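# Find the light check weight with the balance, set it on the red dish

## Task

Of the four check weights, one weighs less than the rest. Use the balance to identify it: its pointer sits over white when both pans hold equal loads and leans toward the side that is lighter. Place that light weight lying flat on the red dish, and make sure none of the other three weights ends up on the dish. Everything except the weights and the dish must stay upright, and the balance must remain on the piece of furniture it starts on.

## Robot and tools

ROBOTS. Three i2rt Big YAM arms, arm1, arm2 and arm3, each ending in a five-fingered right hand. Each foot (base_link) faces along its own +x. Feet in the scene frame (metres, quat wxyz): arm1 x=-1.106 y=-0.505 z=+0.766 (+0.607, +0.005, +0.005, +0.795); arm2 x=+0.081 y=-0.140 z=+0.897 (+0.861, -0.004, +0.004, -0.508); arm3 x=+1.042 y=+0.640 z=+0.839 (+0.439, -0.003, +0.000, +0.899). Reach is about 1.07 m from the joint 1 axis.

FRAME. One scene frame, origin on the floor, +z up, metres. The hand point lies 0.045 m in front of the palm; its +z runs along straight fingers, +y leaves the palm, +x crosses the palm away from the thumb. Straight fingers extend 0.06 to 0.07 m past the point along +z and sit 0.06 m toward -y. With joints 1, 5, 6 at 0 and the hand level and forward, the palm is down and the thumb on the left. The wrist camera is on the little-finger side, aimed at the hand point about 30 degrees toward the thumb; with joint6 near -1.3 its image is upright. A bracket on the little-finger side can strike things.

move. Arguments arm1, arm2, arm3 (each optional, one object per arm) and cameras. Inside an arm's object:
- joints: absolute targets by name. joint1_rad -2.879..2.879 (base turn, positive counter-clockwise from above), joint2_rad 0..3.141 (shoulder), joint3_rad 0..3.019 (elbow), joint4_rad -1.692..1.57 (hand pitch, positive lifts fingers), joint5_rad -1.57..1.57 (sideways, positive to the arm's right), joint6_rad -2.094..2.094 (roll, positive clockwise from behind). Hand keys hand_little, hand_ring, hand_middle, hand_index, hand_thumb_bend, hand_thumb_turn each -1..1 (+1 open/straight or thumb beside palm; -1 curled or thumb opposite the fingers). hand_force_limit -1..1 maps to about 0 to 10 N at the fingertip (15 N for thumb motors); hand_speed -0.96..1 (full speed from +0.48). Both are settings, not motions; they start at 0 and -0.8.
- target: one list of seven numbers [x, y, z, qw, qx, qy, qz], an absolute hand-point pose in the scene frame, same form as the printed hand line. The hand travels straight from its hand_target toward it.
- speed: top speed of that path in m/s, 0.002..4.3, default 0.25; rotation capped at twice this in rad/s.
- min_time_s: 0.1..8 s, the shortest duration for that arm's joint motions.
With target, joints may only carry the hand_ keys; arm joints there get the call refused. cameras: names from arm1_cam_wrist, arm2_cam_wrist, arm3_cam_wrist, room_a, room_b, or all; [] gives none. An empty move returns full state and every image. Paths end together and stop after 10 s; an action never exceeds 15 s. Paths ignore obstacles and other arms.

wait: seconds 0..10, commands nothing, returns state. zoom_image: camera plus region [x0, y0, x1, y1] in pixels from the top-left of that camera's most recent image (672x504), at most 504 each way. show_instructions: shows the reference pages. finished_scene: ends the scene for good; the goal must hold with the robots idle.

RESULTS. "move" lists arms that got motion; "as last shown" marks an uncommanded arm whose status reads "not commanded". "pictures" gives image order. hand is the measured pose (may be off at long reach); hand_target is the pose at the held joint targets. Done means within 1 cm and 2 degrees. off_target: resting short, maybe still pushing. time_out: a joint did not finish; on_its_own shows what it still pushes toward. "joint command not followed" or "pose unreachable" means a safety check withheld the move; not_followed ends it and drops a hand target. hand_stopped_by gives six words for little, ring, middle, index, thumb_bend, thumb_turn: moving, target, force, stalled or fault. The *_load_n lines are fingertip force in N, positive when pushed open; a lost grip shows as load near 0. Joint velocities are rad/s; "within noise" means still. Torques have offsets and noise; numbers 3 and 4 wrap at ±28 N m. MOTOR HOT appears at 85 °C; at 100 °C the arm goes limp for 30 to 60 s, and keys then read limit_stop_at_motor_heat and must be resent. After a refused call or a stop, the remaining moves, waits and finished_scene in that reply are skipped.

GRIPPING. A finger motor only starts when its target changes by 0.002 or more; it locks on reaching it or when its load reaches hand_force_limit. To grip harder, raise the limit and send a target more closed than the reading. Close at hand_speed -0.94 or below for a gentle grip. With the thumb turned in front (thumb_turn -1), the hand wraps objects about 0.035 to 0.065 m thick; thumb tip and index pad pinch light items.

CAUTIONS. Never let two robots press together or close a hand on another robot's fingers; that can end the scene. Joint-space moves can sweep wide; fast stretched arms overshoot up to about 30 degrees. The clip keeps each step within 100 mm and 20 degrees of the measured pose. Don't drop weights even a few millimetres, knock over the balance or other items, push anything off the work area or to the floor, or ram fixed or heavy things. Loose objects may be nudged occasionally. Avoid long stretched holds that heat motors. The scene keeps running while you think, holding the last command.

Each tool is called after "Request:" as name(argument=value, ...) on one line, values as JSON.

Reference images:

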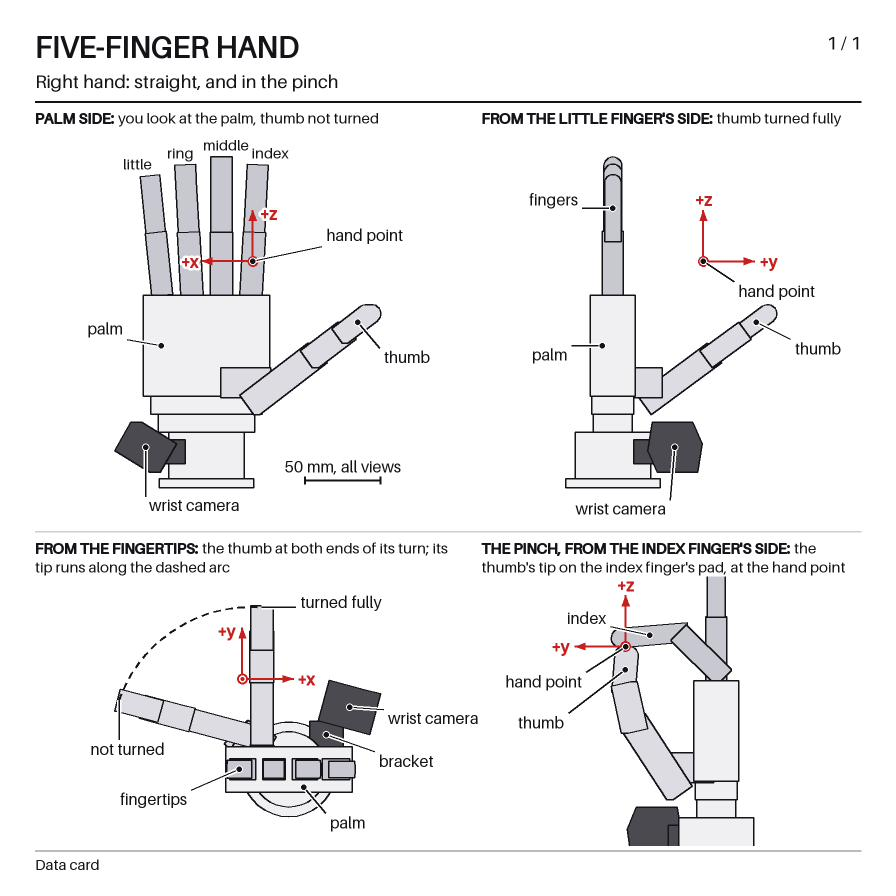

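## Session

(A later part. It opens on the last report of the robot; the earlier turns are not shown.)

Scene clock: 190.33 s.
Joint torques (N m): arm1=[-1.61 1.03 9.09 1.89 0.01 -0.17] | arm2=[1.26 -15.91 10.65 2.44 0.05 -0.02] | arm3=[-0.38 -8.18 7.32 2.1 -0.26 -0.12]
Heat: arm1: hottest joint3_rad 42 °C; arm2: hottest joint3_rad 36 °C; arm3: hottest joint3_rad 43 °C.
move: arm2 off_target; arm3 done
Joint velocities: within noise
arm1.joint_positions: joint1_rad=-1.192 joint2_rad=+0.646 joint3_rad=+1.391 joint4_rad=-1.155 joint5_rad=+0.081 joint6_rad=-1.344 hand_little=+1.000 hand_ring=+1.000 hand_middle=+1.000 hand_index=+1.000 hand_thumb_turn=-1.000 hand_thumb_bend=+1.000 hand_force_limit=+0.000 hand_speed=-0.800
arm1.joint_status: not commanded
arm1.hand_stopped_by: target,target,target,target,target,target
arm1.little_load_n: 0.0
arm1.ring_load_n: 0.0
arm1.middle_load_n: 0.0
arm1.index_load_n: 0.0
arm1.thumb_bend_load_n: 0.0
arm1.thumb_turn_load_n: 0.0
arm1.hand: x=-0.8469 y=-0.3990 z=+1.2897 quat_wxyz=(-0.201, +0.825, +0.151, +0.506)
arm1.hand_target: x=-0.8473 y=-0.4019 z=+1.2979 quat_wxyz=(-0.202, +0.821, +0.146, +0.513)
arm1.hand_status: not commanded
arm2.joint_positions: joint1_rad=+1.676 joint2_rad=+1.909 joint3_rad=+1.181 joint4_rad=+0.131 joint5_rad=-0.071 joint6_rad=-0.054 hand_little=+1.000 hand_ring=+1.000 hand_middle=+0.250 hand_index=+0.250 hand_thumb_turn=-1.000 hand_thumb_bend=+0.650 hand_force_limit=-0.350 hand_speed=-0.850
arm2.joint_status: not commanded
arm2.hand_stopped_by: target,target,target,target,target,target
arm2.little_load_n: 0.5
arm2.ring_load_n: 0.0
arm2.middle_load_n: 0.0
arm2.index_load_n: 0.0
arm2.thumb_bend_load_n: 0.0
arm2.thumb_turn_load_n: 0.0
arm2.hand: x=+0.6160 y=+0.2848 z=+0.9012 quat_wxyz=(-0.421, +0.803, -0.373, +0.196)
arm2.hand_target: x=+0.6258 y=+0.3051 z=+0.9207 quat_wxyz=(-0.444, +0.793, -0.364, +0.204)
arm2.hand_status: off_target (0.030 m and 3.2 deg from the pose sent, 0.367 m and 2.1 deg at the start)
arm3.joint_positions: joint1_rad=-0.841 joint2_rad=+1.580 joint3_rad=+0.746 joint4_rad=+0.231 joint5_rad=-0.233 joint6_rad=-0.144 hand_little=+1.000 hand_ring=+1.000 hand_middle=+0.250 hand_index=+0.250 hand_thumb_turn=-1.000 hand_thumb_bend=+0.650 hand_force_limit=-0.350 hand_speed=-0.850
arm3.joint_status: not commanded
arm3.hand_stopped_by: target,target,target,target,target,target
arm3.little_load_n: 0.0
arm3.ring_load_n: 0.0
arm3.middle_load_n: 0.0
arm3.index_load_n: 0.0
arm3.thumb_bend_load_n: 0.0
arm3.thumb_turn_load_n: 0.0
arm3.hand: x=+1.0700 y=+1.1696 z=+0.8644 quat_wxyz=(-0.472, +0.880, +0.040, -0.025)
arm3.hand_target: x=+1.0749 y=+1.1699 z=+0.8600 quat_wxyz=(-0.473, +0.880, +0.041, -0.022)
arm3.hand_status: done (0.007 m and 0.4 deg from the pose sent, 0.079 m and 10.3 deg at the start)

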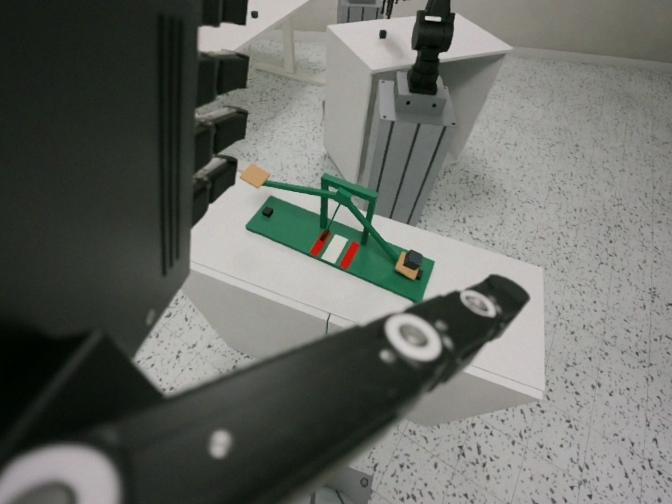

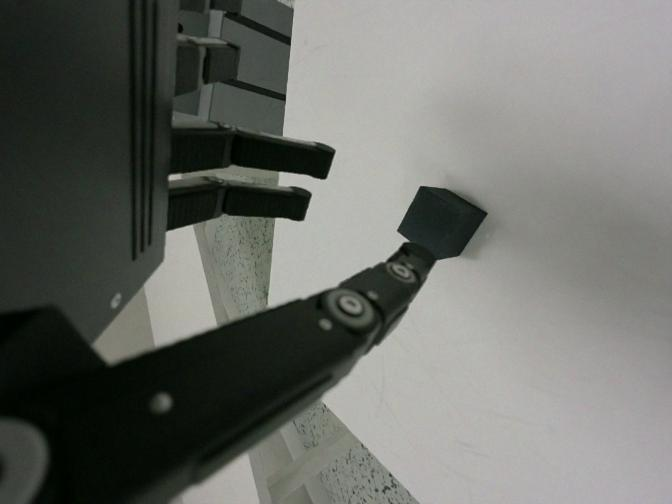

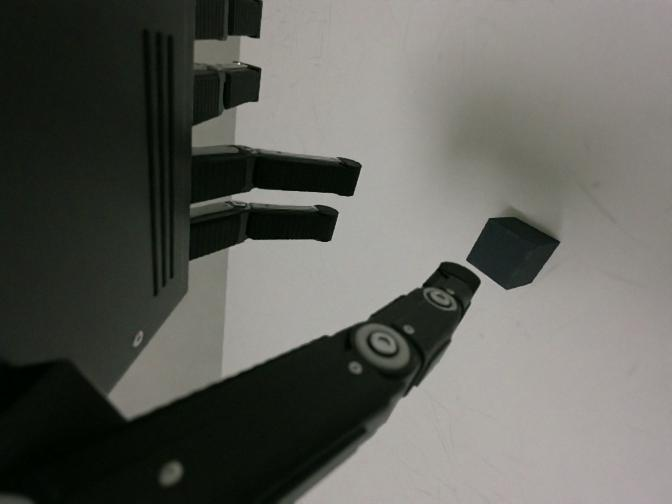

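Request:
move(arm3={"target": [1.065, 1.150, 0.773, 0.4728, -0.8799, -0.0415, 0.0223], "speed": 0.1}, arm2={"target": [0.624, 0.311, 0.85, 0.4441, -0.7931, 0.3639, -0.2038], "speed": 0.1}, cameras=["arm2_cam_wrist", "arm3_cam_wrist"])

Scene clock: 192.90 s.
Joint torques (N m): arm1=[-1.61 1.08 9.09 1.89 0.01 -0.17] | arm2=[1.38 -16.09 8.27 2.61 0.07 -0.01] | arm3=[1.03 -8.88 5.16 2.14 0.06 -0.04]
Heat: arm1: hottest joint3_rad 42 °C; arm2: hottest joint3_rad 36 °C; arm3: hottest joint3_rad 43 °C.
move: arm2 off_target; arm3 done
Joint velocities: within noise
arm1: as last shown
arm2.joint_positions: joint1_rad=+1.686 joint2_rad=+2.033 joint3_rad=+1.181 joint4_rad=+0.283 joint5_rad=-0.063 joint6_rad=-0.049 hand_little=+1.000 hand_ring=+1.000 hand_middle=+0.250 hand_index=+0.250 hand_thumb_turn=-1.000 hand_thumb_bend=+0.650 hand_force_limit=-0.350 hand_speed=-0.850
arm2.joint_status: not commanded
arm2.hand_stopped_by: target,target,target,target,target,target
arm2.little_load_n: -0.5
arm2.ring_load_n: 0.0
arm2.middle_load_n: 0.5
arm2.index_load_n: 0.0
arm2.thumb_bend_load_n: 0.0
arm2.thumb_turn_load_n: 0.0
arm2.hand: x=+0.6220 y=+0.2957 z=+0.8469 quat_wxyz=(-0.432, +0.797, -0.370, +0.202)
arm2.hand_target: x=+0.6235 y=+0.3107 z=+0.8502 quat_wxyz=(-0.444, +0.793, -0.364, +0.204)
arm2.hand_status: off_target (0.016 m and 1.7 deg from the pose sent, 0.058 m and 3.2 deg at the start)
arm3.joint_positions: joint1_rad=-0.841 joint2_rad=+1.793 joint3_rad=+0.648 joint4_rad=+0.541 joint5_rad=-0.228 joint6_rad=-0.144 hand_little=+1.000 hand_ring=+1.000 hand_middle=+0.250 hand_index=+0.250 hand_thumb_turn=-1.000 hand_thumb_bend=+0.650 hand_force_limit=-0.350 hand_speed=-0.850
arm3.joint_status: not commanded
arm3.hand_stopped_by: target,target,target,target,target,target
arm3.little_load_n: 0.0
arm3.ring_load_n: 0.0
arm3.middle_load_n: 0.0
arm3.index_load_n: 0.0
arm3.thumb_bend_load_n: 0.0
arm3.thumb_turn_load_n: 0.0
arm3.hand: x=+1.0678 y=+1.1491 z=+0.7755 quat_wxyz=(-0.471, +0.881, +0.039, -0.023)
arm3.hand_target: x=+1.0649 y=+1.1499 z=+0.7729 quat_wxyz=(-0.473, +0.880, +0.042, -0.022)
arm3.hand_status: done (0.004 m and 0.4 deg from the pose sent, 0.094 m and 0.4 deg at the start)

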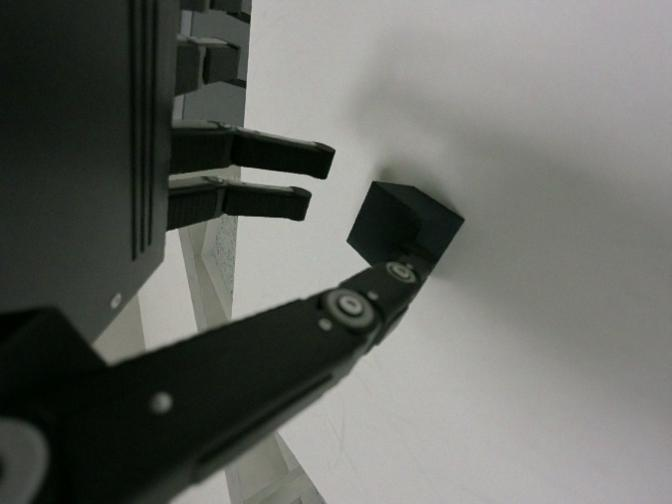

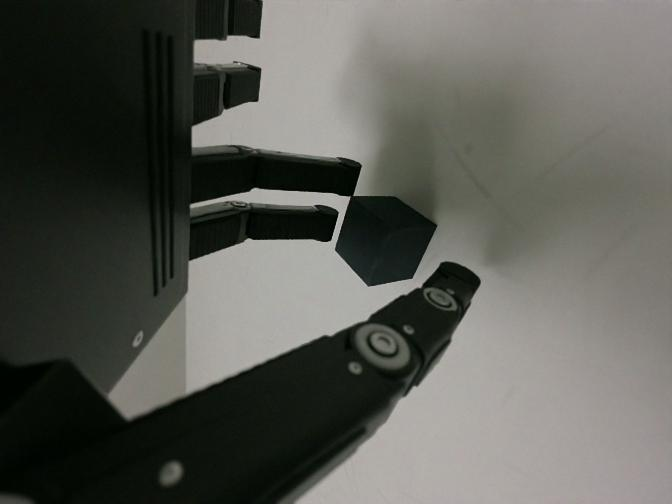

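Request:
move(arm3={"target": [1.0525, 1.156, 0.762, 0.4728, -0.8799, -0.0415, 0.0223], "speed": 0.06}, arm2={"target": [0.616, 0.307, 0.833, 0.4441, -0.7931, 0.3639, -0.2038], "speed": 0.06}, cameras=["arm2_cam_wrist", "arm3_cam_wrist"])

Scene clock: 194.77 s.
Joint torques (N m): arm1=[-1.61 1.08 9.09 1.89 0.01 -0.17] | arm2=[1.26 -15.97 6.74 2.62 0.05 0.01] | arm3=[1.55 -8.18 5.79 1.89 -0.02 0.06]
Heat: arm1: hottest joint3_rad 42 °C; arm2: hottest joint3_rad 35 °C; arm3: hottest joint3_rad 42 °C.
move: arm2 off_target; arm3 done
Joint velocities: within noise
arm1: as last shown
arm1.little_load_n: -0.5
arm1.thumb_turn_load_n: 0.5
arm2.joint_positions: joint1_rad=+1.688 joint2_rad=+2.051 joint3_rad=+1.168 joint4_rad=+0.331 joint5_rad=-0.061 joint6_rad=-0.048 hand_little=+1.000 hand_ring=+1.000 hand_middle=+0.250 hand_index=+0.250 hand_thumb_turn=-1.000 hand_thumb_bend=+0.650 hand_force_limit=-0.350 hand_speed=-0.850
arm2.joint_status: not commanded
arm2.hand_stopped_by: target,target,target,target,target,target
arm2.little_load_n: 0.0
arm2.ring_load_n: 0.0
arm2.middle_load_n: 0.0
arm2.index_load_n: 0.0
arm2.thumb_bend_load_n: 0.0
arm2.thumb_turn_load_n: 0.0
arm2.hand: x=+0.6212 y=+0.2966 z=+0.8385 quat_wxyz=(-0.438, +0.794, -0.368, +0.206)
arm2.hand_target: x=+0.6156 y=+0.3067 z=+0.8330 quat_wxyz=(-0.444, +0.793, -0.364, +0.204)
arm2.hand_status: off_target (0.013 m and 0.9 deg from the pose sent, 0.019 m and 1.7 deg at the start)
arm3.joint_positions: joint1_rad=-0.813 joint2_rad=+1.819 joint3_rad=+0.648 joint4_rad=+0.581 joint5_rad=-0.197 joint6_rad=-0.136 hand_little=+1.000 hand_ring=+1.000 hand_middle=+0.250 hand_index=+0.250 hand_thumb_turn=-1.000 hand_thumb_bend=+0.650 hand_force_limit=-0.350 hand_speed=-0.850
arm3.joint_status: not commanded
arm3.hand_stopped_by: target,target,target,target,target,target
arm3.little_load_n: 0.0
arm3.ring_load_n: -0.5
arm3.middle_load_n: -0.5
arm3.index_load_n: 0.0
arm3.thumb_bend_load_n: 0.0
arm3.thumb_turn_load_n: 0.0
arm3.hand: x=+1.0596 y=+1.1531 z=+0.7688 quat_wxyz=(-0.475, +0.879, +0.041, -0.017)
arm3.hand_target: x=+1.0525 y=+1.1557 z=+0.7622 quat_wxyz=(-0.473, +0.880, +0.042, -0.022)
arm3.hand_status: done (0.010 m and 0.7 deg from the pose sent, 0.022 m and 0.4 deg at the start)

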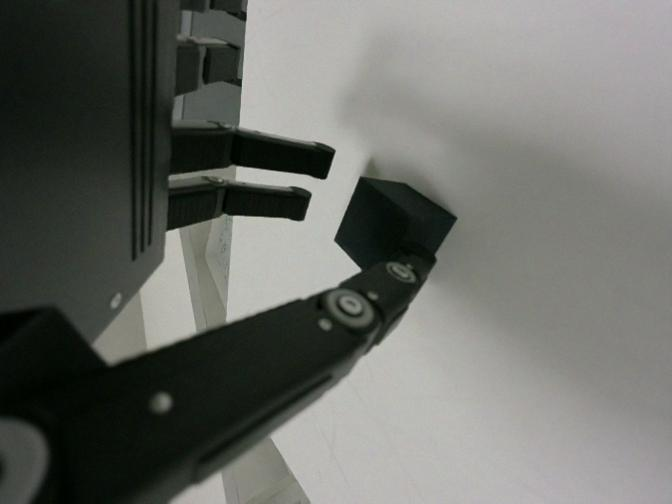

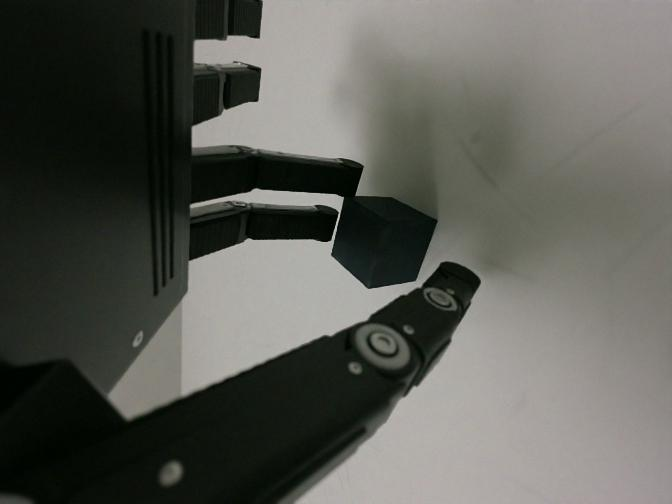

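Request:
move(arm3={"target": [1.044, 1.157, 0.750, 0.4728, -0.8799, -0.0415, 0.0223], "speed": 0.06}, arm2={"target": [0.605, 0.297, 0.825, 0.4441, -0.7931, 0.3639, -0.2038], "speed": 0.06}, cameras=["arm2_cam_wrist", "arm3_cam_wrist"])

Scene clock: 196.43 s.
Joint torques (N m): arm1=[-1.61 1.08 9.09 1.89 0.01 -0.17] | arm2=[1.26 -15.74 6.39 2.62 -0.03 -0.01] | arm3=[1.26 -8.88 5.49 2.11 0.01 0.06]
Heat: arm1: hottest joint3_rad 42 °C; arm2: hottest joint3_rad 35 °C; arm3: hottest joint3_rad 42 °C.
move: arm2 done; arm3 done
Joint velocities: within noise
arm1: as last shown
arm1.little_load_n: 0.0
arm1.thumb_turn_load_n: 0.0
arm2.joint_positions: joint1_rad=+1.688 joint2_rad=+2.051 joint3_rad=+1.121 joint4_rad=+0.374 joint5_rad=-0.061 joint6_rad=-0.048 hand_little=+1.000 hand_ring=+1.000 hand_middle=+0.250 hand_index=+0.250 hand_thumb_turn=-1.000 hand_thumb_bend=+0.650 hand_force_limit=-0.350 hand_speed=-0.850
arm2.joint_status: not commanded
arm2.hand_stopped_by: target,target,target,target,target,target
arm2.little_load_n: 0.0
arm2.ring_load_n: 0.0
arm2.middle_load_n: 0.0
arm2.index_load_n: 0.0
arm2.thumb_bend_load_n: 0.0
arm2.thumb_turn_load_n: 0.0
arm2.hand: x=+0.6089 y=+0.2879 z=+0.8268 quat_wxyz=(-0.437, +0.795, -0.369, +0.205)
arm2.hand_target: x=+0.6048 y=+0.2969 z=+0.8251 quat_wxyz=(-0.444, +0.793, -0.364, +0.204)
arm2.hand_status: done (0.010 m and 1.0 deg from the pose sent, 0.021 m and 0.9 deg at the start)
arm3.joint_positions: joint1_rad=-0.789 joint2_rad=+1.868 joint3_rad=+0.648 joint4_rad=+0.616 joint5_rad=-0.179 joint6_rad=-0.124 hand_little=+1.000 hand_ring=+1.000 hand_middle=+0.250 hand_index=+0.250 hand_thumb_turn=-1.000 hand_thumb_bend=+0.650 hand_force_limit=-0.350 hand_speed=-0.850
arm3.joint_status: not commanded
arm3.hand_stopped_by: target,target,target,target,target,target
arm3.little_load_n: 0.0
arm3.ring_load_n: 0.0
arm3.middle_load_n: 0.0
arm3.index_load_n: 0.0
arm3.thumb_bend_load_n: 0.0
arm3.thumb_turn_load_n: 0.0
arm3.hand: x=+1.0493 y=+1.1510 z=+0.7514 quat_wxyz=(-0.469, +0.882, +0.042, -0.019)
arm3.hand_target: x=+1.0440 y=+1.1568 z=+0.7501 quat_wxyz=(-0.473, +0.880, +0.042, -0.022)
arm3.hand_status: done (0.008 m and 0.7 deg from the pose sent, 0.025 m and 0.7 deg at the start)

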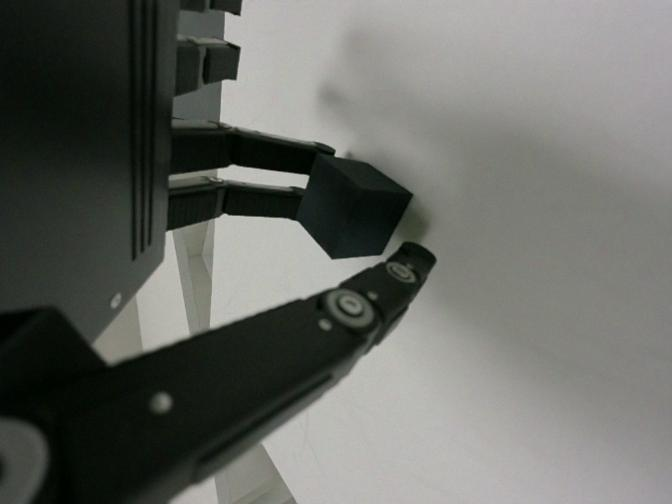

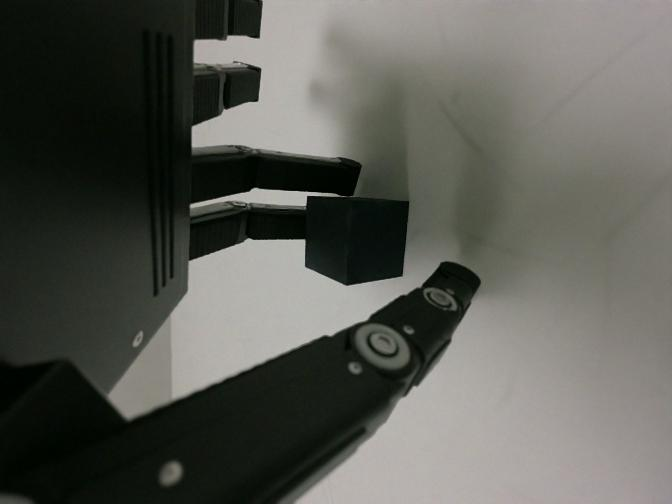

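Request:
zoom_image(camera="arm3_cam_wrist", region=[290, 150, 490, 300])

Request:
zoom_image(camera="arm2_cam_wrist", region=[260, 100, 480, 280])

Scaled by 2.520.

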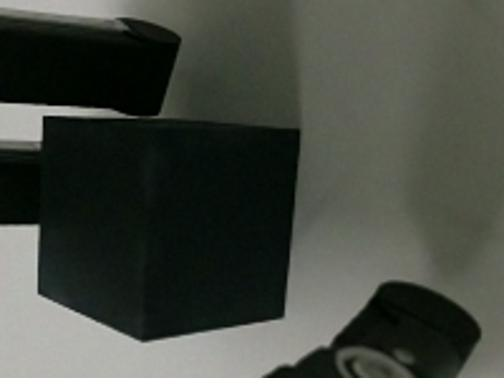

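Scaled by 2.291.

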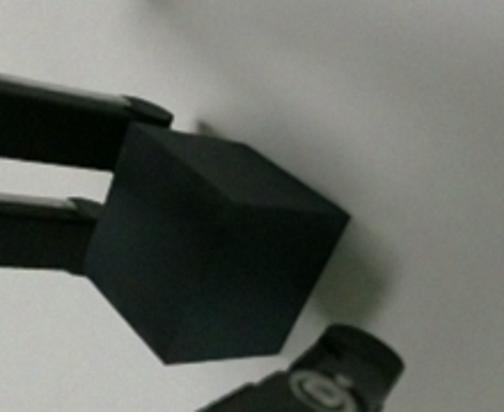

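Request:
move(arm2={"target": [0.6095, 0.301, 0.818, 0.4441, -0.7931, 0.3639, -0.2038], "speed": 0.05}, arm3={"target": [1.035, 1.152, 0.815, 0.4646, -0.8647, -0.1681, 0.0903], "speed": 0.1}, cameras=["arm2_cam_wrist", "arm3_cam_wrist"])

Request:
zoom_image(camera="arm2_cam_wrist", region=[260, 100, 480, 280])

Scene clock: 200.53 s.
Joint torques (N m): arm1=[-1.61 1.08 9.07 1.88 0.01 -0.17] | arm2=[1.44 -15.5 7.84 2.55 0 -0.03] | arm3=[-0.44 -9.93 8.42 1.07 -0.41 -0.11]
Heat: arm1: hottest joint3_rad 42 °C; arm2: hottest joint3_rad 35 °C; arm3: hottest joint3_rad 41 °C.
move: arm2 off_target; arm3 off_target
Joint velocities: within noise
arm1: as last shown
arm1.thumb_turn_load_n: 0.5
arm2.joint_positions: joint1_rad=+1.688 joint2_rad=+2.065 joint3_rad=+1.121 joint4_rad=+0.380 joint5_rad=-0.061 joint6_rad=-0.048 hand_little=+1.000 hand_ring=+1.000 hand_middle=+0.250 hand_index=+0.250 hand_thumb_turn=-1.000 hand_thumb_bend=+0.650 hand_force_limit=-0.350 hand_speed=-0.850
arm2.joint_status: not commanded
arm2.hand_stopped_by: target,target,target,target,target,target
arm2.little_load_n: 0.0
arm2.ring_load_n: 0.0
arm2.middle_load_n: 0.0
arm2.index_load_n: 0.0
arm2.thumb_bend_load_n: 0.5
arm2.thumb_turn_load_n: 0.0
arm2.hand: x=+0.6074 y=+0.2868 z=+0.8186 quat_wxyz=(-0.433, +0.796, -0.370, +0.203)
arm2.hand_target: x=+0.6090 y=+0.3008 z=+0.8183 quat_wxyz=(-0.444, +0.793, -0.364, +0.204)
arm2.hand_status: off_target (0.014 m and 1.4 deg from the pose sent, 0.016 m and 1.0 deg at the start)
arm3.joint_positions: joint1_rad=-0.825 joint2_rad=+1.709 joint3_rad=+0.691 joint4_rad=+0.330 joint5_rad=-0.455 joint6_rad=-0.316 hand_little=+1.000 hand_ring=+1.000 hand_middle=+0.250 hand_index=+0.250 hand_thumb_turn=-1.000 hand_thumb_bend=+0.650 hand_force_limit=-0.350 hand_speed=-0.850
arm3.joint_status: not commanded
arm3.hand_stopped_by: target,target,target,target,target,target
arm3.little_load_n: 0.0
arm3.ring_load_n: 0.0
arm3.middle_load_n: 0.0
arm3.index_load_n: 0.0
arm3.thumb_bend_load_n: 0.0
arm3.thumb_turn_load_n: 0.0
arm3.hand: x=+1.0275 y=+1.1364 z=+0.8022 quat_wxyz=(-0.451, +0.872, +0.165, -0.097)
arm3.hand_target: x=+1.0350 y=+1.1515 z=+0.8153 quat_wxyz=(-0.465, +0.865, +0.168, -0.090)
arm3.hand_status: off_target (0.021 m and 1.9 deg from the pose sent, 0.065 m and 16.8 deg at the start)

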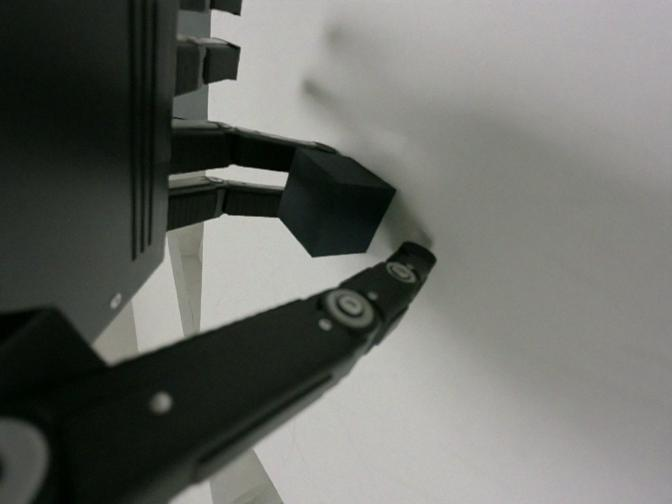

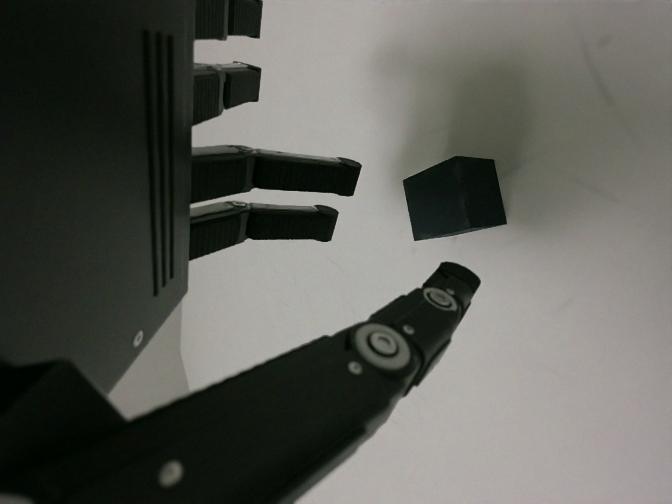

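Scaled by 2.291.

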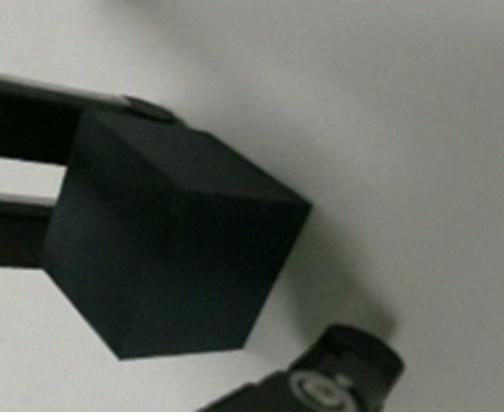

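Request:
zoom_image(camera="arm3_cam_wrist", region=[380, 130, 530, 260])

Request:
move(arm2={"target": [0.617, 0.305, 0.820, 0.4441, -0.7931, 0.3639, -0.2038], "speed": 0.05}, cameras=["arm2_cam_wrist", "arm3_cam_wrist"])

Scaled by 3.360.

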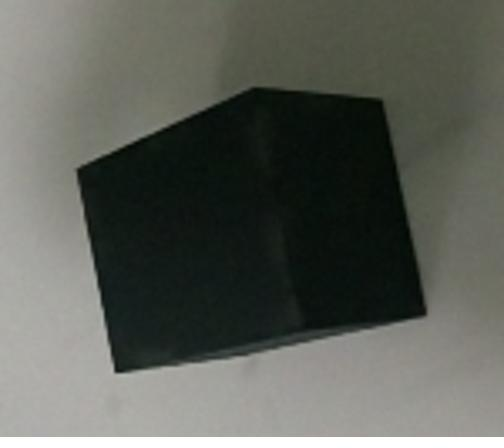

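Scene clock: 202.23 s.
Joint torques (N m): arm1=[-1.61 1.08 9.09 1.89 0.01 -0.17] | arm2=[1.03 -15.5 8.87 1.92 -0.07 -0.04] | arm3=[-0.5 -9.99 8.42 1.06 -0.41 -0.11]
Heat: arm1: hottest joint3_rad 42 °C; arm2: hottest joint3_rad 35 °C; arm3: hottest joint3_rad 41 °C.
move: arm2 off_target
Joint velocities: within noise
arm1, arm3: as last shown
arm2.joint_positions: joint1_rad=+1.688 joint2_rad=+2.073 joint3_rad=+1.135 joint4_rad=+0.380 joint5_rad=-0.061 joint6_rad=-0.048 hand_little=+1.000 hand_ring=+1.000 hand_middle=+0.250 hand_index=+0.250 hand_thumb_turn=-1.000 hand_thumb_bend=+0.650 hand_force_limit=-0.350 hand_speed=-0.850
arm2.joint_status: not commanded
arm2.hand_stopped_by: target,target,target,target,target,target
arm2.little_load_n: 0.0
arm2.ring_load_n: 0.0
arm2.middle_load_n: 0.0
arm2.index_load_n: 0.0
arm2.thumb_bend_load_n: 0.0
arm2.thumb_turn_load_n: 0.0
arm2.hand: x=+0.6117 y=+0.2899 z=+0.8186 quat_wxyz=(-0.435, +0.795, -0.369, +0.204)
arm2.hand_target: x=+0.6163 y=+0.3046 z=+0.8202 quat_wxyz=(-0.444, +0.793, -0.364, +0.204)
arm2.hand_status: off_target (0.016 m and 1.2 deg from the pose sent, 0.021 m and 1.5 deg at the start)
arm3.joint_positions: joint1_rad=-0.825 joint2_rad=+1.709 joint3_rad=+0.691 joint4_rad=+0.330 joint5_rad=-0.455 joint6_rad=-0.317 hand_little=+1.000 hand_ring=+1.000 hand_middle=+0.250 hand_index=+0.250 hand_thumb_turn=-1.000 hand_thumb_bend=+0.650 hand_force_limit=-0.350 hand_speed=-0.850
arm3.hand: x=+1.0276 y=+1.1364 z=+0.8022 quat_wxyz=(-0.451, +0.872, +0.165, -0.097)

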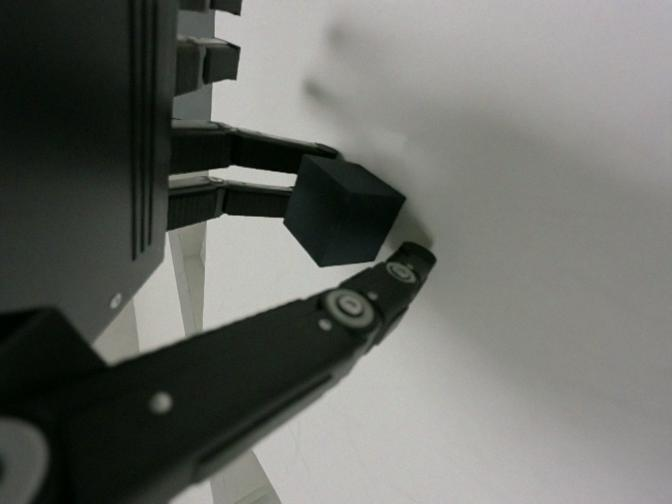

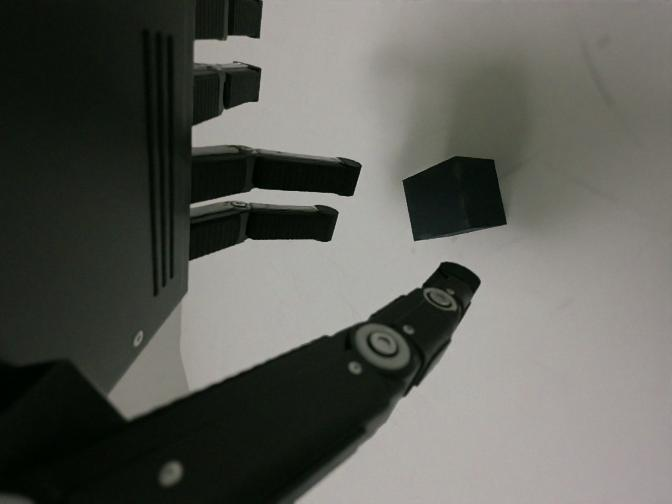

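Request:
move(arm2={"joints": {"hand_force_limit": -0.35, "hand_speed": -0.94, "hand_index": -0.35, "hand_middle": -0.35, "hand_thumb_bend": 0.05}}, arm3={"target": [1.052, 1.158, 0.855, 0.4630, -0.8617, 0.1832, -0.0984], "speed": 0.15}, cameras=["arm2_cam_wrist", "arm3_cam_wrist"])

Request:
zoom_image(camera="arm2_cam_wrist", region=[260, 100, 480, 280])

Request:
zoom_image(camera="arm3_cam_wrist", region=[400, 150, 560, 290])

Scene clock: 207.47 s.
Joint torques (N m): arm1=[-1.61 1.08 9.09 1.89 0.01 -0.17] | arm2=[1.14 -15.5 8.76 1.92 -0.08 -0.03] | arm3=[1.14 -9.05 8.73 1.13 0.38 0.03]
Heat: arm1: hottest joint3_rad 42 °C; arm2: hottest joint3_rad 35 °C; arm3: hottest joint3_rad 41 °C.
move: arm2 off_target; arm3 off_target
Joint velocities: within noise
arm1: as last shown
arm1.little_load_n: 0.5
arm1.thumb_turn_load_n: 0.0
arm2.joint_positions: joint1_rad=+1.688 joint2_rad=+2.074 joint3_rad=+1.137 joint4_rad=+0.380 joint5_rad=-0.061 joint6_rad=-0.048 hand_little=+1.000 hand_ring=+1.000 hand_middle=-0.019 hand_index=-0.047 hand_thumb_turn=-1.000 hand_thumb_bend=+0.503 hand_force_limit=-0.350 hand_speed=-0.940
arm2.joint_status: hand_middle off_target (ended at -0.019, target -0.350); hand_index off_target (ended at -0.047, target -0.350); hand_thumb_bend off_target (ended at +0.503, target +0.050); the others done
arm2.hand_stopped_by: target,target,force,force,force,target
arm2.little_load_n: 0.0
arm2.ring_load_n: 0.0
arm2.middle_load_n: 4.0
arm2.index_load_n: 3.5
arm2.thumb_bend_load_n: 5.5
arm2.thumb_turn_load_n: 0.0
arm2.hand: x=+0.6125 y=+0.2905 z=+0.8191 quat_wxyz=(-0.436, +0.795, -0.369, +0.205)
arm2.hand_target: x=+0.6164 y=+0.3047 z=+0.8203 quat_wxyz=(-0.444, +0.793, -0.364, +0.204)
arm2.hand_status: not commanded
arm3.joint_positions: joint1_rad=-0.638 joint2_rad=+1.560 joint3_rad=+0.655 joint4_rad=+0.244 joint5_rad=+0.366 joint6_rad=+0.257 hand_little=+1.000 hand_ring=+1.000 hand_middle=+0.250 hand_index=+0.250 hand_thumb_turn=-1.000 hand_thumb_bend=+0.650 hand_force_limit=-0.350 hand_speed=-0.850
arm3.joint_status: not commanded
arm3.hand_stopped_by: target,target,target,target,target,target
arm3.little_load_n: 0.0
arm3.ring_load_n: 0.0
arm3.middle_load_n: 0.0
arm3.index_load_n: 0.0
arm3.thumb_bend_load_n: 0.0
arm3.thumb_turn_load_n: 0.0
arm3.hand: x=+1.0568 y=+1.1460 z=+0.8412 quat_wxyz=(-0.451, +0.868, -0.181, +0.104)
arm3.hand_target: x=+1.0519 y=+1.1577 z=+0.8552 quat_wxyz=(-0.463, +0.862, -0.183, +0.098)
arm3.hand_status: off_target (0.019 m and 1.7 deg from the pose sent, 0.062 m and 46.1 deg at the start)

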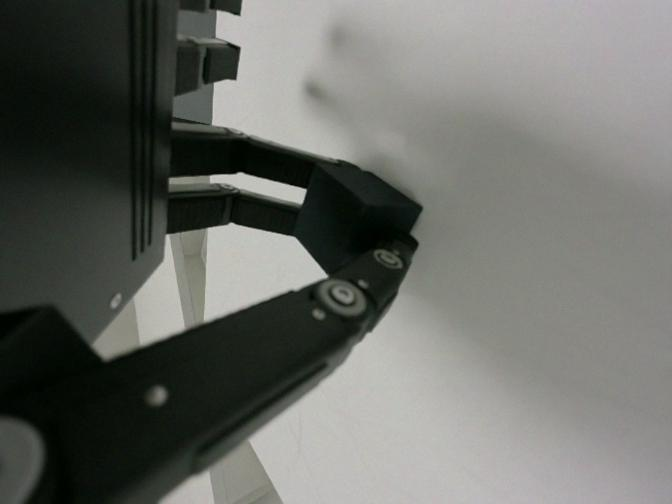

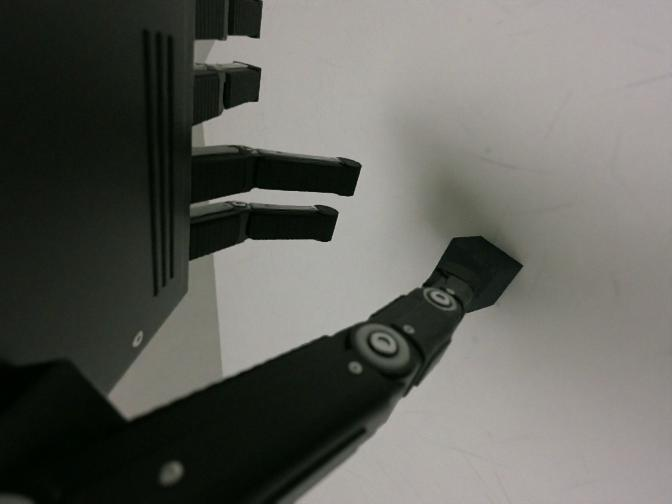

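Scaled by 2.291.

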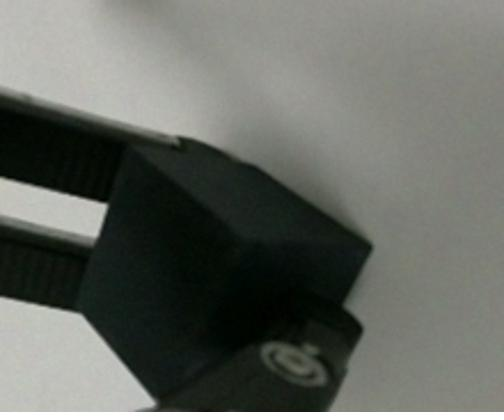

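Scaled by 3.150.

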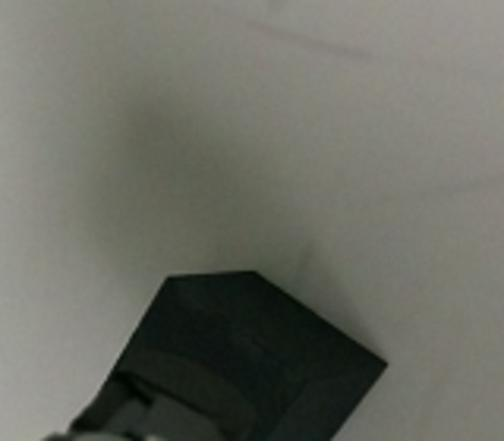

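Request:
move(arm2={"target": [0.617, 0.305, 0.89, 0.4441, -0.7931, 0.3639, -0.2038], "speed": 0.12}, arm3={"target": [1.024, 1.149, 0.808, 0.4630, -0.8617, 0.1832, -0.0984], "speed": 0.1}, cameras=["arm2_cam_wrist", "arm3_cam_wrist"])

Request:
zoom_image(camera="arm3_cam_wrist", region=[380, 130, 540, 290])

Scene clock: 209.77 s.
Joint torques (N m): arm1=[-1.61 1.08 9.09 1.88 0.01 -0.17] | arm2=[0.91 -17.2 10.09 1.54 -0.07 -0.03] | arm3=[1.03 -8.12 6.01 2.02 0.41 0.04]
Heat: arm1: hottest joint3_rad 42 °C; arm2: hottest joint3_rad 36 °C; arm3: hottest joint3_rad 40 °C.
move: arm2 off_target; arm3 done
Joint velocities: within noise
arm1: as last shown
arm1.little_load_n: 0.0
arm1.thumb_turn_load_n: 0.5
arm2.joint_positions: joint1_rad=+1.688 joint2_rad=+1.964 joint3_rad=+1.138 joint4_rad=+0.240 joint5_rad=-0.061 joint6_rad=-0.048 hand_little=+1.000 hand_ring=+1.000 hand_middle=-0.019 hand_index=-0.047 hand_thumb_turn=-1.000 hand_thumb_bend=+0.504 hand_force_limit=-0.350 hand_speed=-0.940
arm2.joint_status: not commanded
arm2.hand_stopped_by: target,target,force,force,force,target
arm2.little_load_n: 0.0
arm2.ring_load_n: 0.0
arm2.middle_load_n: 3.5
arm2.index_load_n: 3.5
arm2.thumb_bend_load_n: 6.0
arm2.thumb_turn_load_n: 0.0
arm2.hand: x=+0.6071 y=+0.2864 z=+0.8657 quat_wxyz=(-0.425, +0.801, -0.372, +0.199)
arm2.hand_target: x=+0.6160 y=+0.3044 z=+0.8904 quat_wxyz=(-0.444, +0.793, -0.364, +0.204)
arm2.hand_status: off_target (0.032 m and 2.6 deg from the pose sent, 0.073 m and 1.1 deg at the start)
arm3.joint_positions: joint1_rad=-0.561 joint2_rad=+1.658 joint3_rad=+0.636 joint4_rad=+0.365 joint5_rad=+0.427 joint6_rad=+0.306 hand_little=+1.000 hand_ring=+1.000 hand_middle=+0.250 hand_index=+0.250 hand_thumb_turn=-1.000 hand_thumb_bend=+0.650 hand_force_limit=-0.350 hand_speed=-0.850
arm3.joint_status: not commanded
arm3.hand_stopped_by: target,target,target,target,target,target
arm3.little_load_n: 0.0
arm3.ring_load_n: 0.0
arm3.middle_load_n: 0.0
arm3.index_load_n: 0.0
arm3.thumb_bend_load_n: 0.5
arm3.thumb_turn_load_n: 0.0
arm3.hand: x=+1.0277 y=+1.1476 z=+0.8099 quat_wxyz=(-0.460, +0.863, -0.181, +0.101)
arm3.hand_target: x=+1.0239 y=+1.1490 z=+0.8081 quat_wxyz=(-0.463, +0.862, -0.183, +0.098)
arm3.hand_status: done (0.004 m and 0.6 deg from the pose sent, 0.047 m and 1.7 deg at the start)

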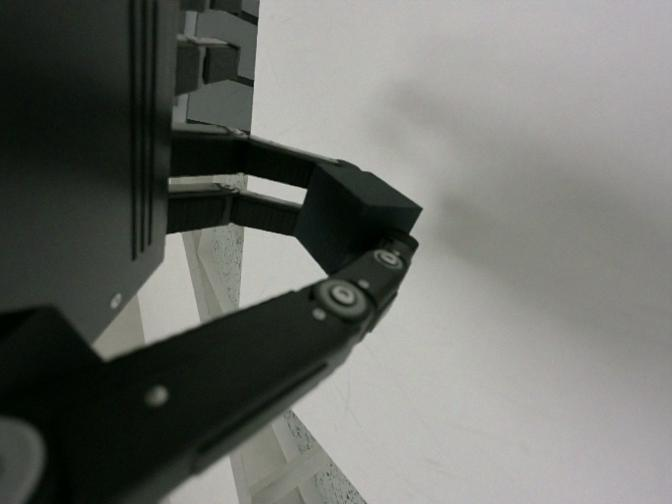

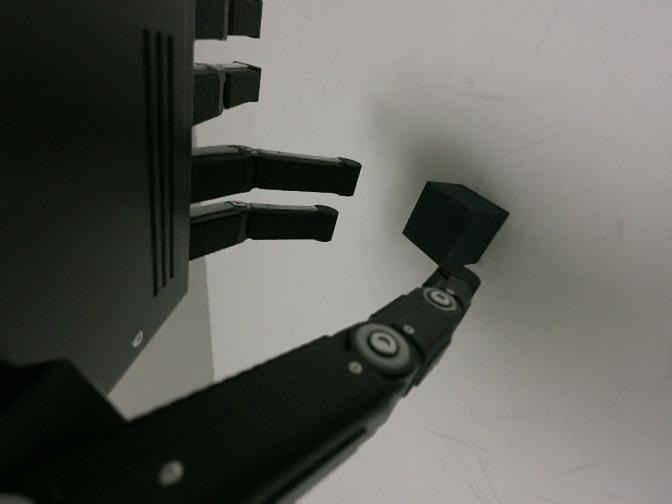

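Scaled by 3.150.

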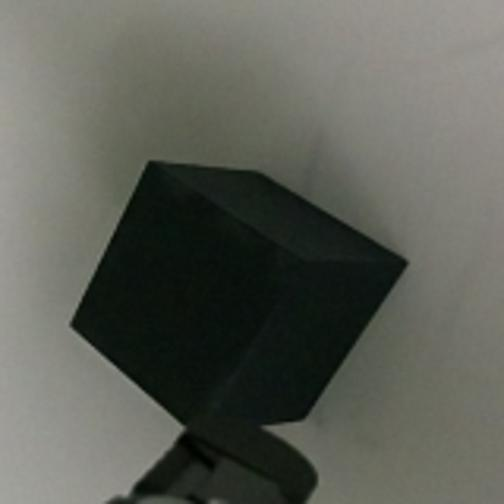

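Request:
move(arm2={"target": [0.40, 0.11, 1.15, 0.4441, -0.7931, 0.3639, -0.2038], "speed": 0.25}, arm3={"target": [1.026, 1.140, 0.784, 0.4630, -0.8617, 0.1832, -0.0984], "speed": 0.1}, cameras=["arm3_cam_wrist"])

Scene clock: 212.80 s.
Joint torques (N m): arm1=[-1.61 1.08 9.09 1.88 0.01 -0.17] | arm2=[-0.91 -3.66 12.89 1.51 -0.21 -0.09] | arm3=[0.79 -7.82 5.12 1.99 0.33 0.03]
Heat: arm1: hottest joint3_rad 42 °C; arm2: hottest joint3_rad 36 °C; arm3: hottest joint3_rad 40 °C.
move: arm2 off_target; arm3 done
Joint velocities: within noise
arm1.joint_positions: joint1_rad=-1.192 joint2_rad=+0.646 joint3_rad=+1.391 joint4_rad=-1.155 joint5_rad=+0.081 joint6_rad=-1.344 hand_little=+1.000 hand_ring=+1.000 hand_middle=+1.000 hand_index=+1.000 hand_thumb_turn=-1.000 hand_thumb_bend=+1.000 hand_force_limit=+0.000 hand_speed=-0.800
arm1.joint_status: not commanded
arm1.hand_stopped_by: target,target,target,target,target,target
arm1.little_load_n: 0.0
arm1.ring_load_n: 0.0
arm1.middle_load_n: 0.0
arm1.index_load_n: 0.0
arm1.thumb_bend_load_n: 0.0
arm1.thumb_turn_load_n: 0.0
arm1.hand: x=-0.8469 y=-0.3990 z=+1.2897 quat_wxyz=(-0.201, +0.825, +0.151, +0.506)
arm1.hand_target: x=-0.8473 y=-0.4019 z=+1.2979 quat_wxyz=(-0.202, +0.821, +0.146, +0.513)
arm1.hand_status: not commanded
arm2.joint_positions: joint1_rad=+1.618 joint2_rad=+0.859 joint3_rad=+0.785 joint4_rad=-0.502 joint5_rad=-0.142 joint6_rad=-0.089 hand_little=+1.000 hand_ring=+1.000 hand_middle=-0.019 hand_index=-0.047 hand_thumb_turn=-1.000 hand_thumb_bend=+0.504 hand_force_limit=-0.350 hand_speed=-0.940
arm2.joint_status: not commanded
arm2.hand_stopped_by: target,target,force,force,force,target
arm2.little_load_n: 0.0
arm2.ring_load_n: 0.0
arm2.middle_load_n: 3.5
arm2.index_load_n: 3.5
arm2.thumb_bend_load_n: 6.5
arm2.thumb_turn_load_n: 0.0
arm2.hand: x=+0.3905 y=+0.1113 z=+1.1311 quat_wxyz=(-0.435, +0.801, -0.364, +0.193)
arm2.hand_target: x=+0.3995 y=+0.1098 z=+1.1499 quat_wxyz=(-0.444, +0.793, -0.364, +0.204)
arm2.hand_status: off_target (0.021 m and 1.8 deg from the pose sent, 0.393 m and 2.6 deg at the start)
arm3.joint_positions: joint1_rad=-0.561 joint2_rad=+1.714 joint3_rad=+0.607 joint4_rad=+0.459 joint5_rad=+0.427 joint6_rad=+0.306 hand_little=+1.000 hand_ring=+1.000 hand_middle=+0.250 hand_index=+0.250 hand_thumb_turn=-1.000 hand_thumb_bend=+0.650 hand_force_limit=-0.350 hand_speed=-0.850
arm3.joint_status: not commanded
arm3.hand_stopped_by: target,target,target,target,target,target
arm3.little_load_n: 0.0
arm3.ring_load_n: 0.0
arm3.middle_load_n: 0.0
arm3.index_load_n: 0.0
arm3.thumb_bend_load_n: 0.0
arm3.thumb_turn_load_n: 0.0
arm3.hand: x=+1.0284 y=+1.1417 z=+0.7898 quat_wxyz=(-0.464, +0.861, -0.182, +0.100)
arm3.hand_target: x=+1.0260 y=+1.1398 z=+0.7841 quat_wxyz=(-0.463, +0.862, -0.183, +0.098)
arm3.hand_status: done (0.006 m and 0.3 deg from the pose sent, 0.027 m and 0.6 deg at the start)

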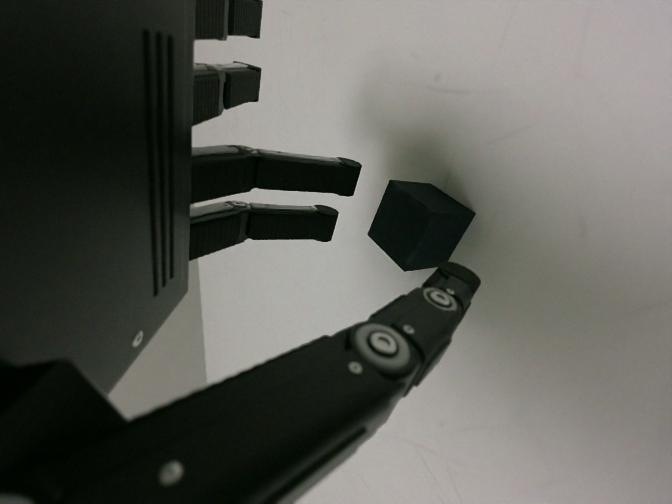

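Request:
move(arm2={"joints": {"joint1_rad": -2.15}, "min_time_s": 6}, arm3={"target": [1.026, 1.141, 0.751, 0.4630, -0.8617, 0.1832, -0.0984], "speed": 0.05}, cameras=["arm2_cam_wrist", "arm3_cam_wrist"])

Scene clock: 220.30 s.
Joint torques (N m): arm1=[-1.61 1.08 9.09 1.89 0.01 -0.17] | arm2=[-0.5 -3.31 12.9 1.47 -0.15 -0.11] | arm3=[0.79 -8.35 4.41 1.95 0.33 0.02]
Heat: arm1: hottest joint3_rad 42 °C; arm2: hottest joint3_rad 39 °C; arm3: hottest joint3_rad 39 °C.
move: arm2 done; arm3 done
Joint velocities: within noise
arm1: as last shown
arm2.joint_positions: joint1_rad=-2.141 joint2_rad=+0.859 joint3_rad=+0.785 joint4_rad=-0.502 joint5_rad=-0.144 joint6_rad=-0.091 hand_little=+1.000 hand_ring=+1.000 hand_middle=-0.019 hand_index=-0.047 hand_thumb_turn=-1.000 hand_thumb_bend=+0.504 hand_force_limit=-0.350 hand_speed=-0.940
arm2.joint_status: all done
arm2.hand_stopped_by: target,target,force,force,force,target
arm2.little_load_n: 0.0
arm2.ring_load_n: 0.0
arm2.middle_load_n: 3.0
arm2.index_load_n: 3.5
arm2.thumb_bend_load_n: 6.5
arm2.thumb_turn_load_n: 0.0
arm2.hand: x=-0.3120 y=-0.1662 z=+1.1391 quat_wxyz=(+0.323, -0.586, -0.650, +0.361)
arm2.hand_target: x=-0.3181 y=-0.1623 z=+1.1581 quat_wxyz=(+0.335, -0.582, -0.644, +0.368)
arm2.hand_status: not commanded
arm3.joint_positions: joint1_rad=-0.561 joint2_rad=+1.829 joint3_rad=+0.607 joint4_rad=+0.572 joint5_rad=+0.427 joint6_rad=+0.307 hand_little=+1.000 hand_ring=+1.000 hand_middle=+0.250 hand_index=+0.250 hand_thumb_turn=-1.000 hand_thumb_bend=+0.650 hand_force_limit=-0.350 hand_speed=-0.850
arm3.joint_status: not commanded
arm3.hand_stopped_by: target,target,target,target,target,target
arm3.little_load_n: 0.5
arm3.ring_load_n: 0.0
arm3.middle_load_n: 0.5
arm3.index_load_n: 0.5
arm3.thumb_bend_load_n: 0.0
arm3.thumb_turn_load_n: -0.5
arm3.hand: x=+1.0285 y=+1.1421 z=+0.7560 quat_wxyz=(-0.463, +0.862, -0.182, +0.100)
arm3.hand_target: x=+1.0259 y=+1.1408 z=+0.7510 quat_wxyz=(-0.463, +0.862, -0.183, +0.098)
arm3.hand_status: done (0.006 m and 0.2 deg from the pose sent, 0.039 m and 0.3 deg at the start)

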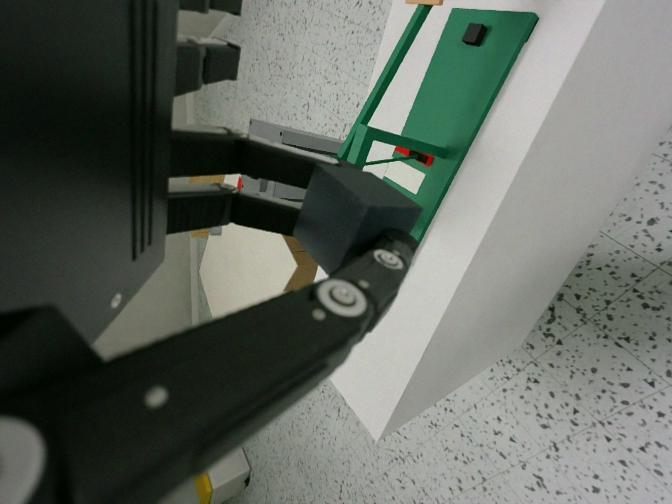

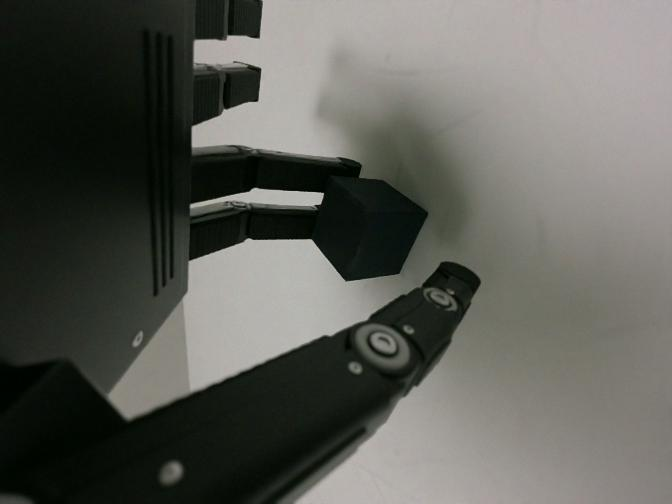

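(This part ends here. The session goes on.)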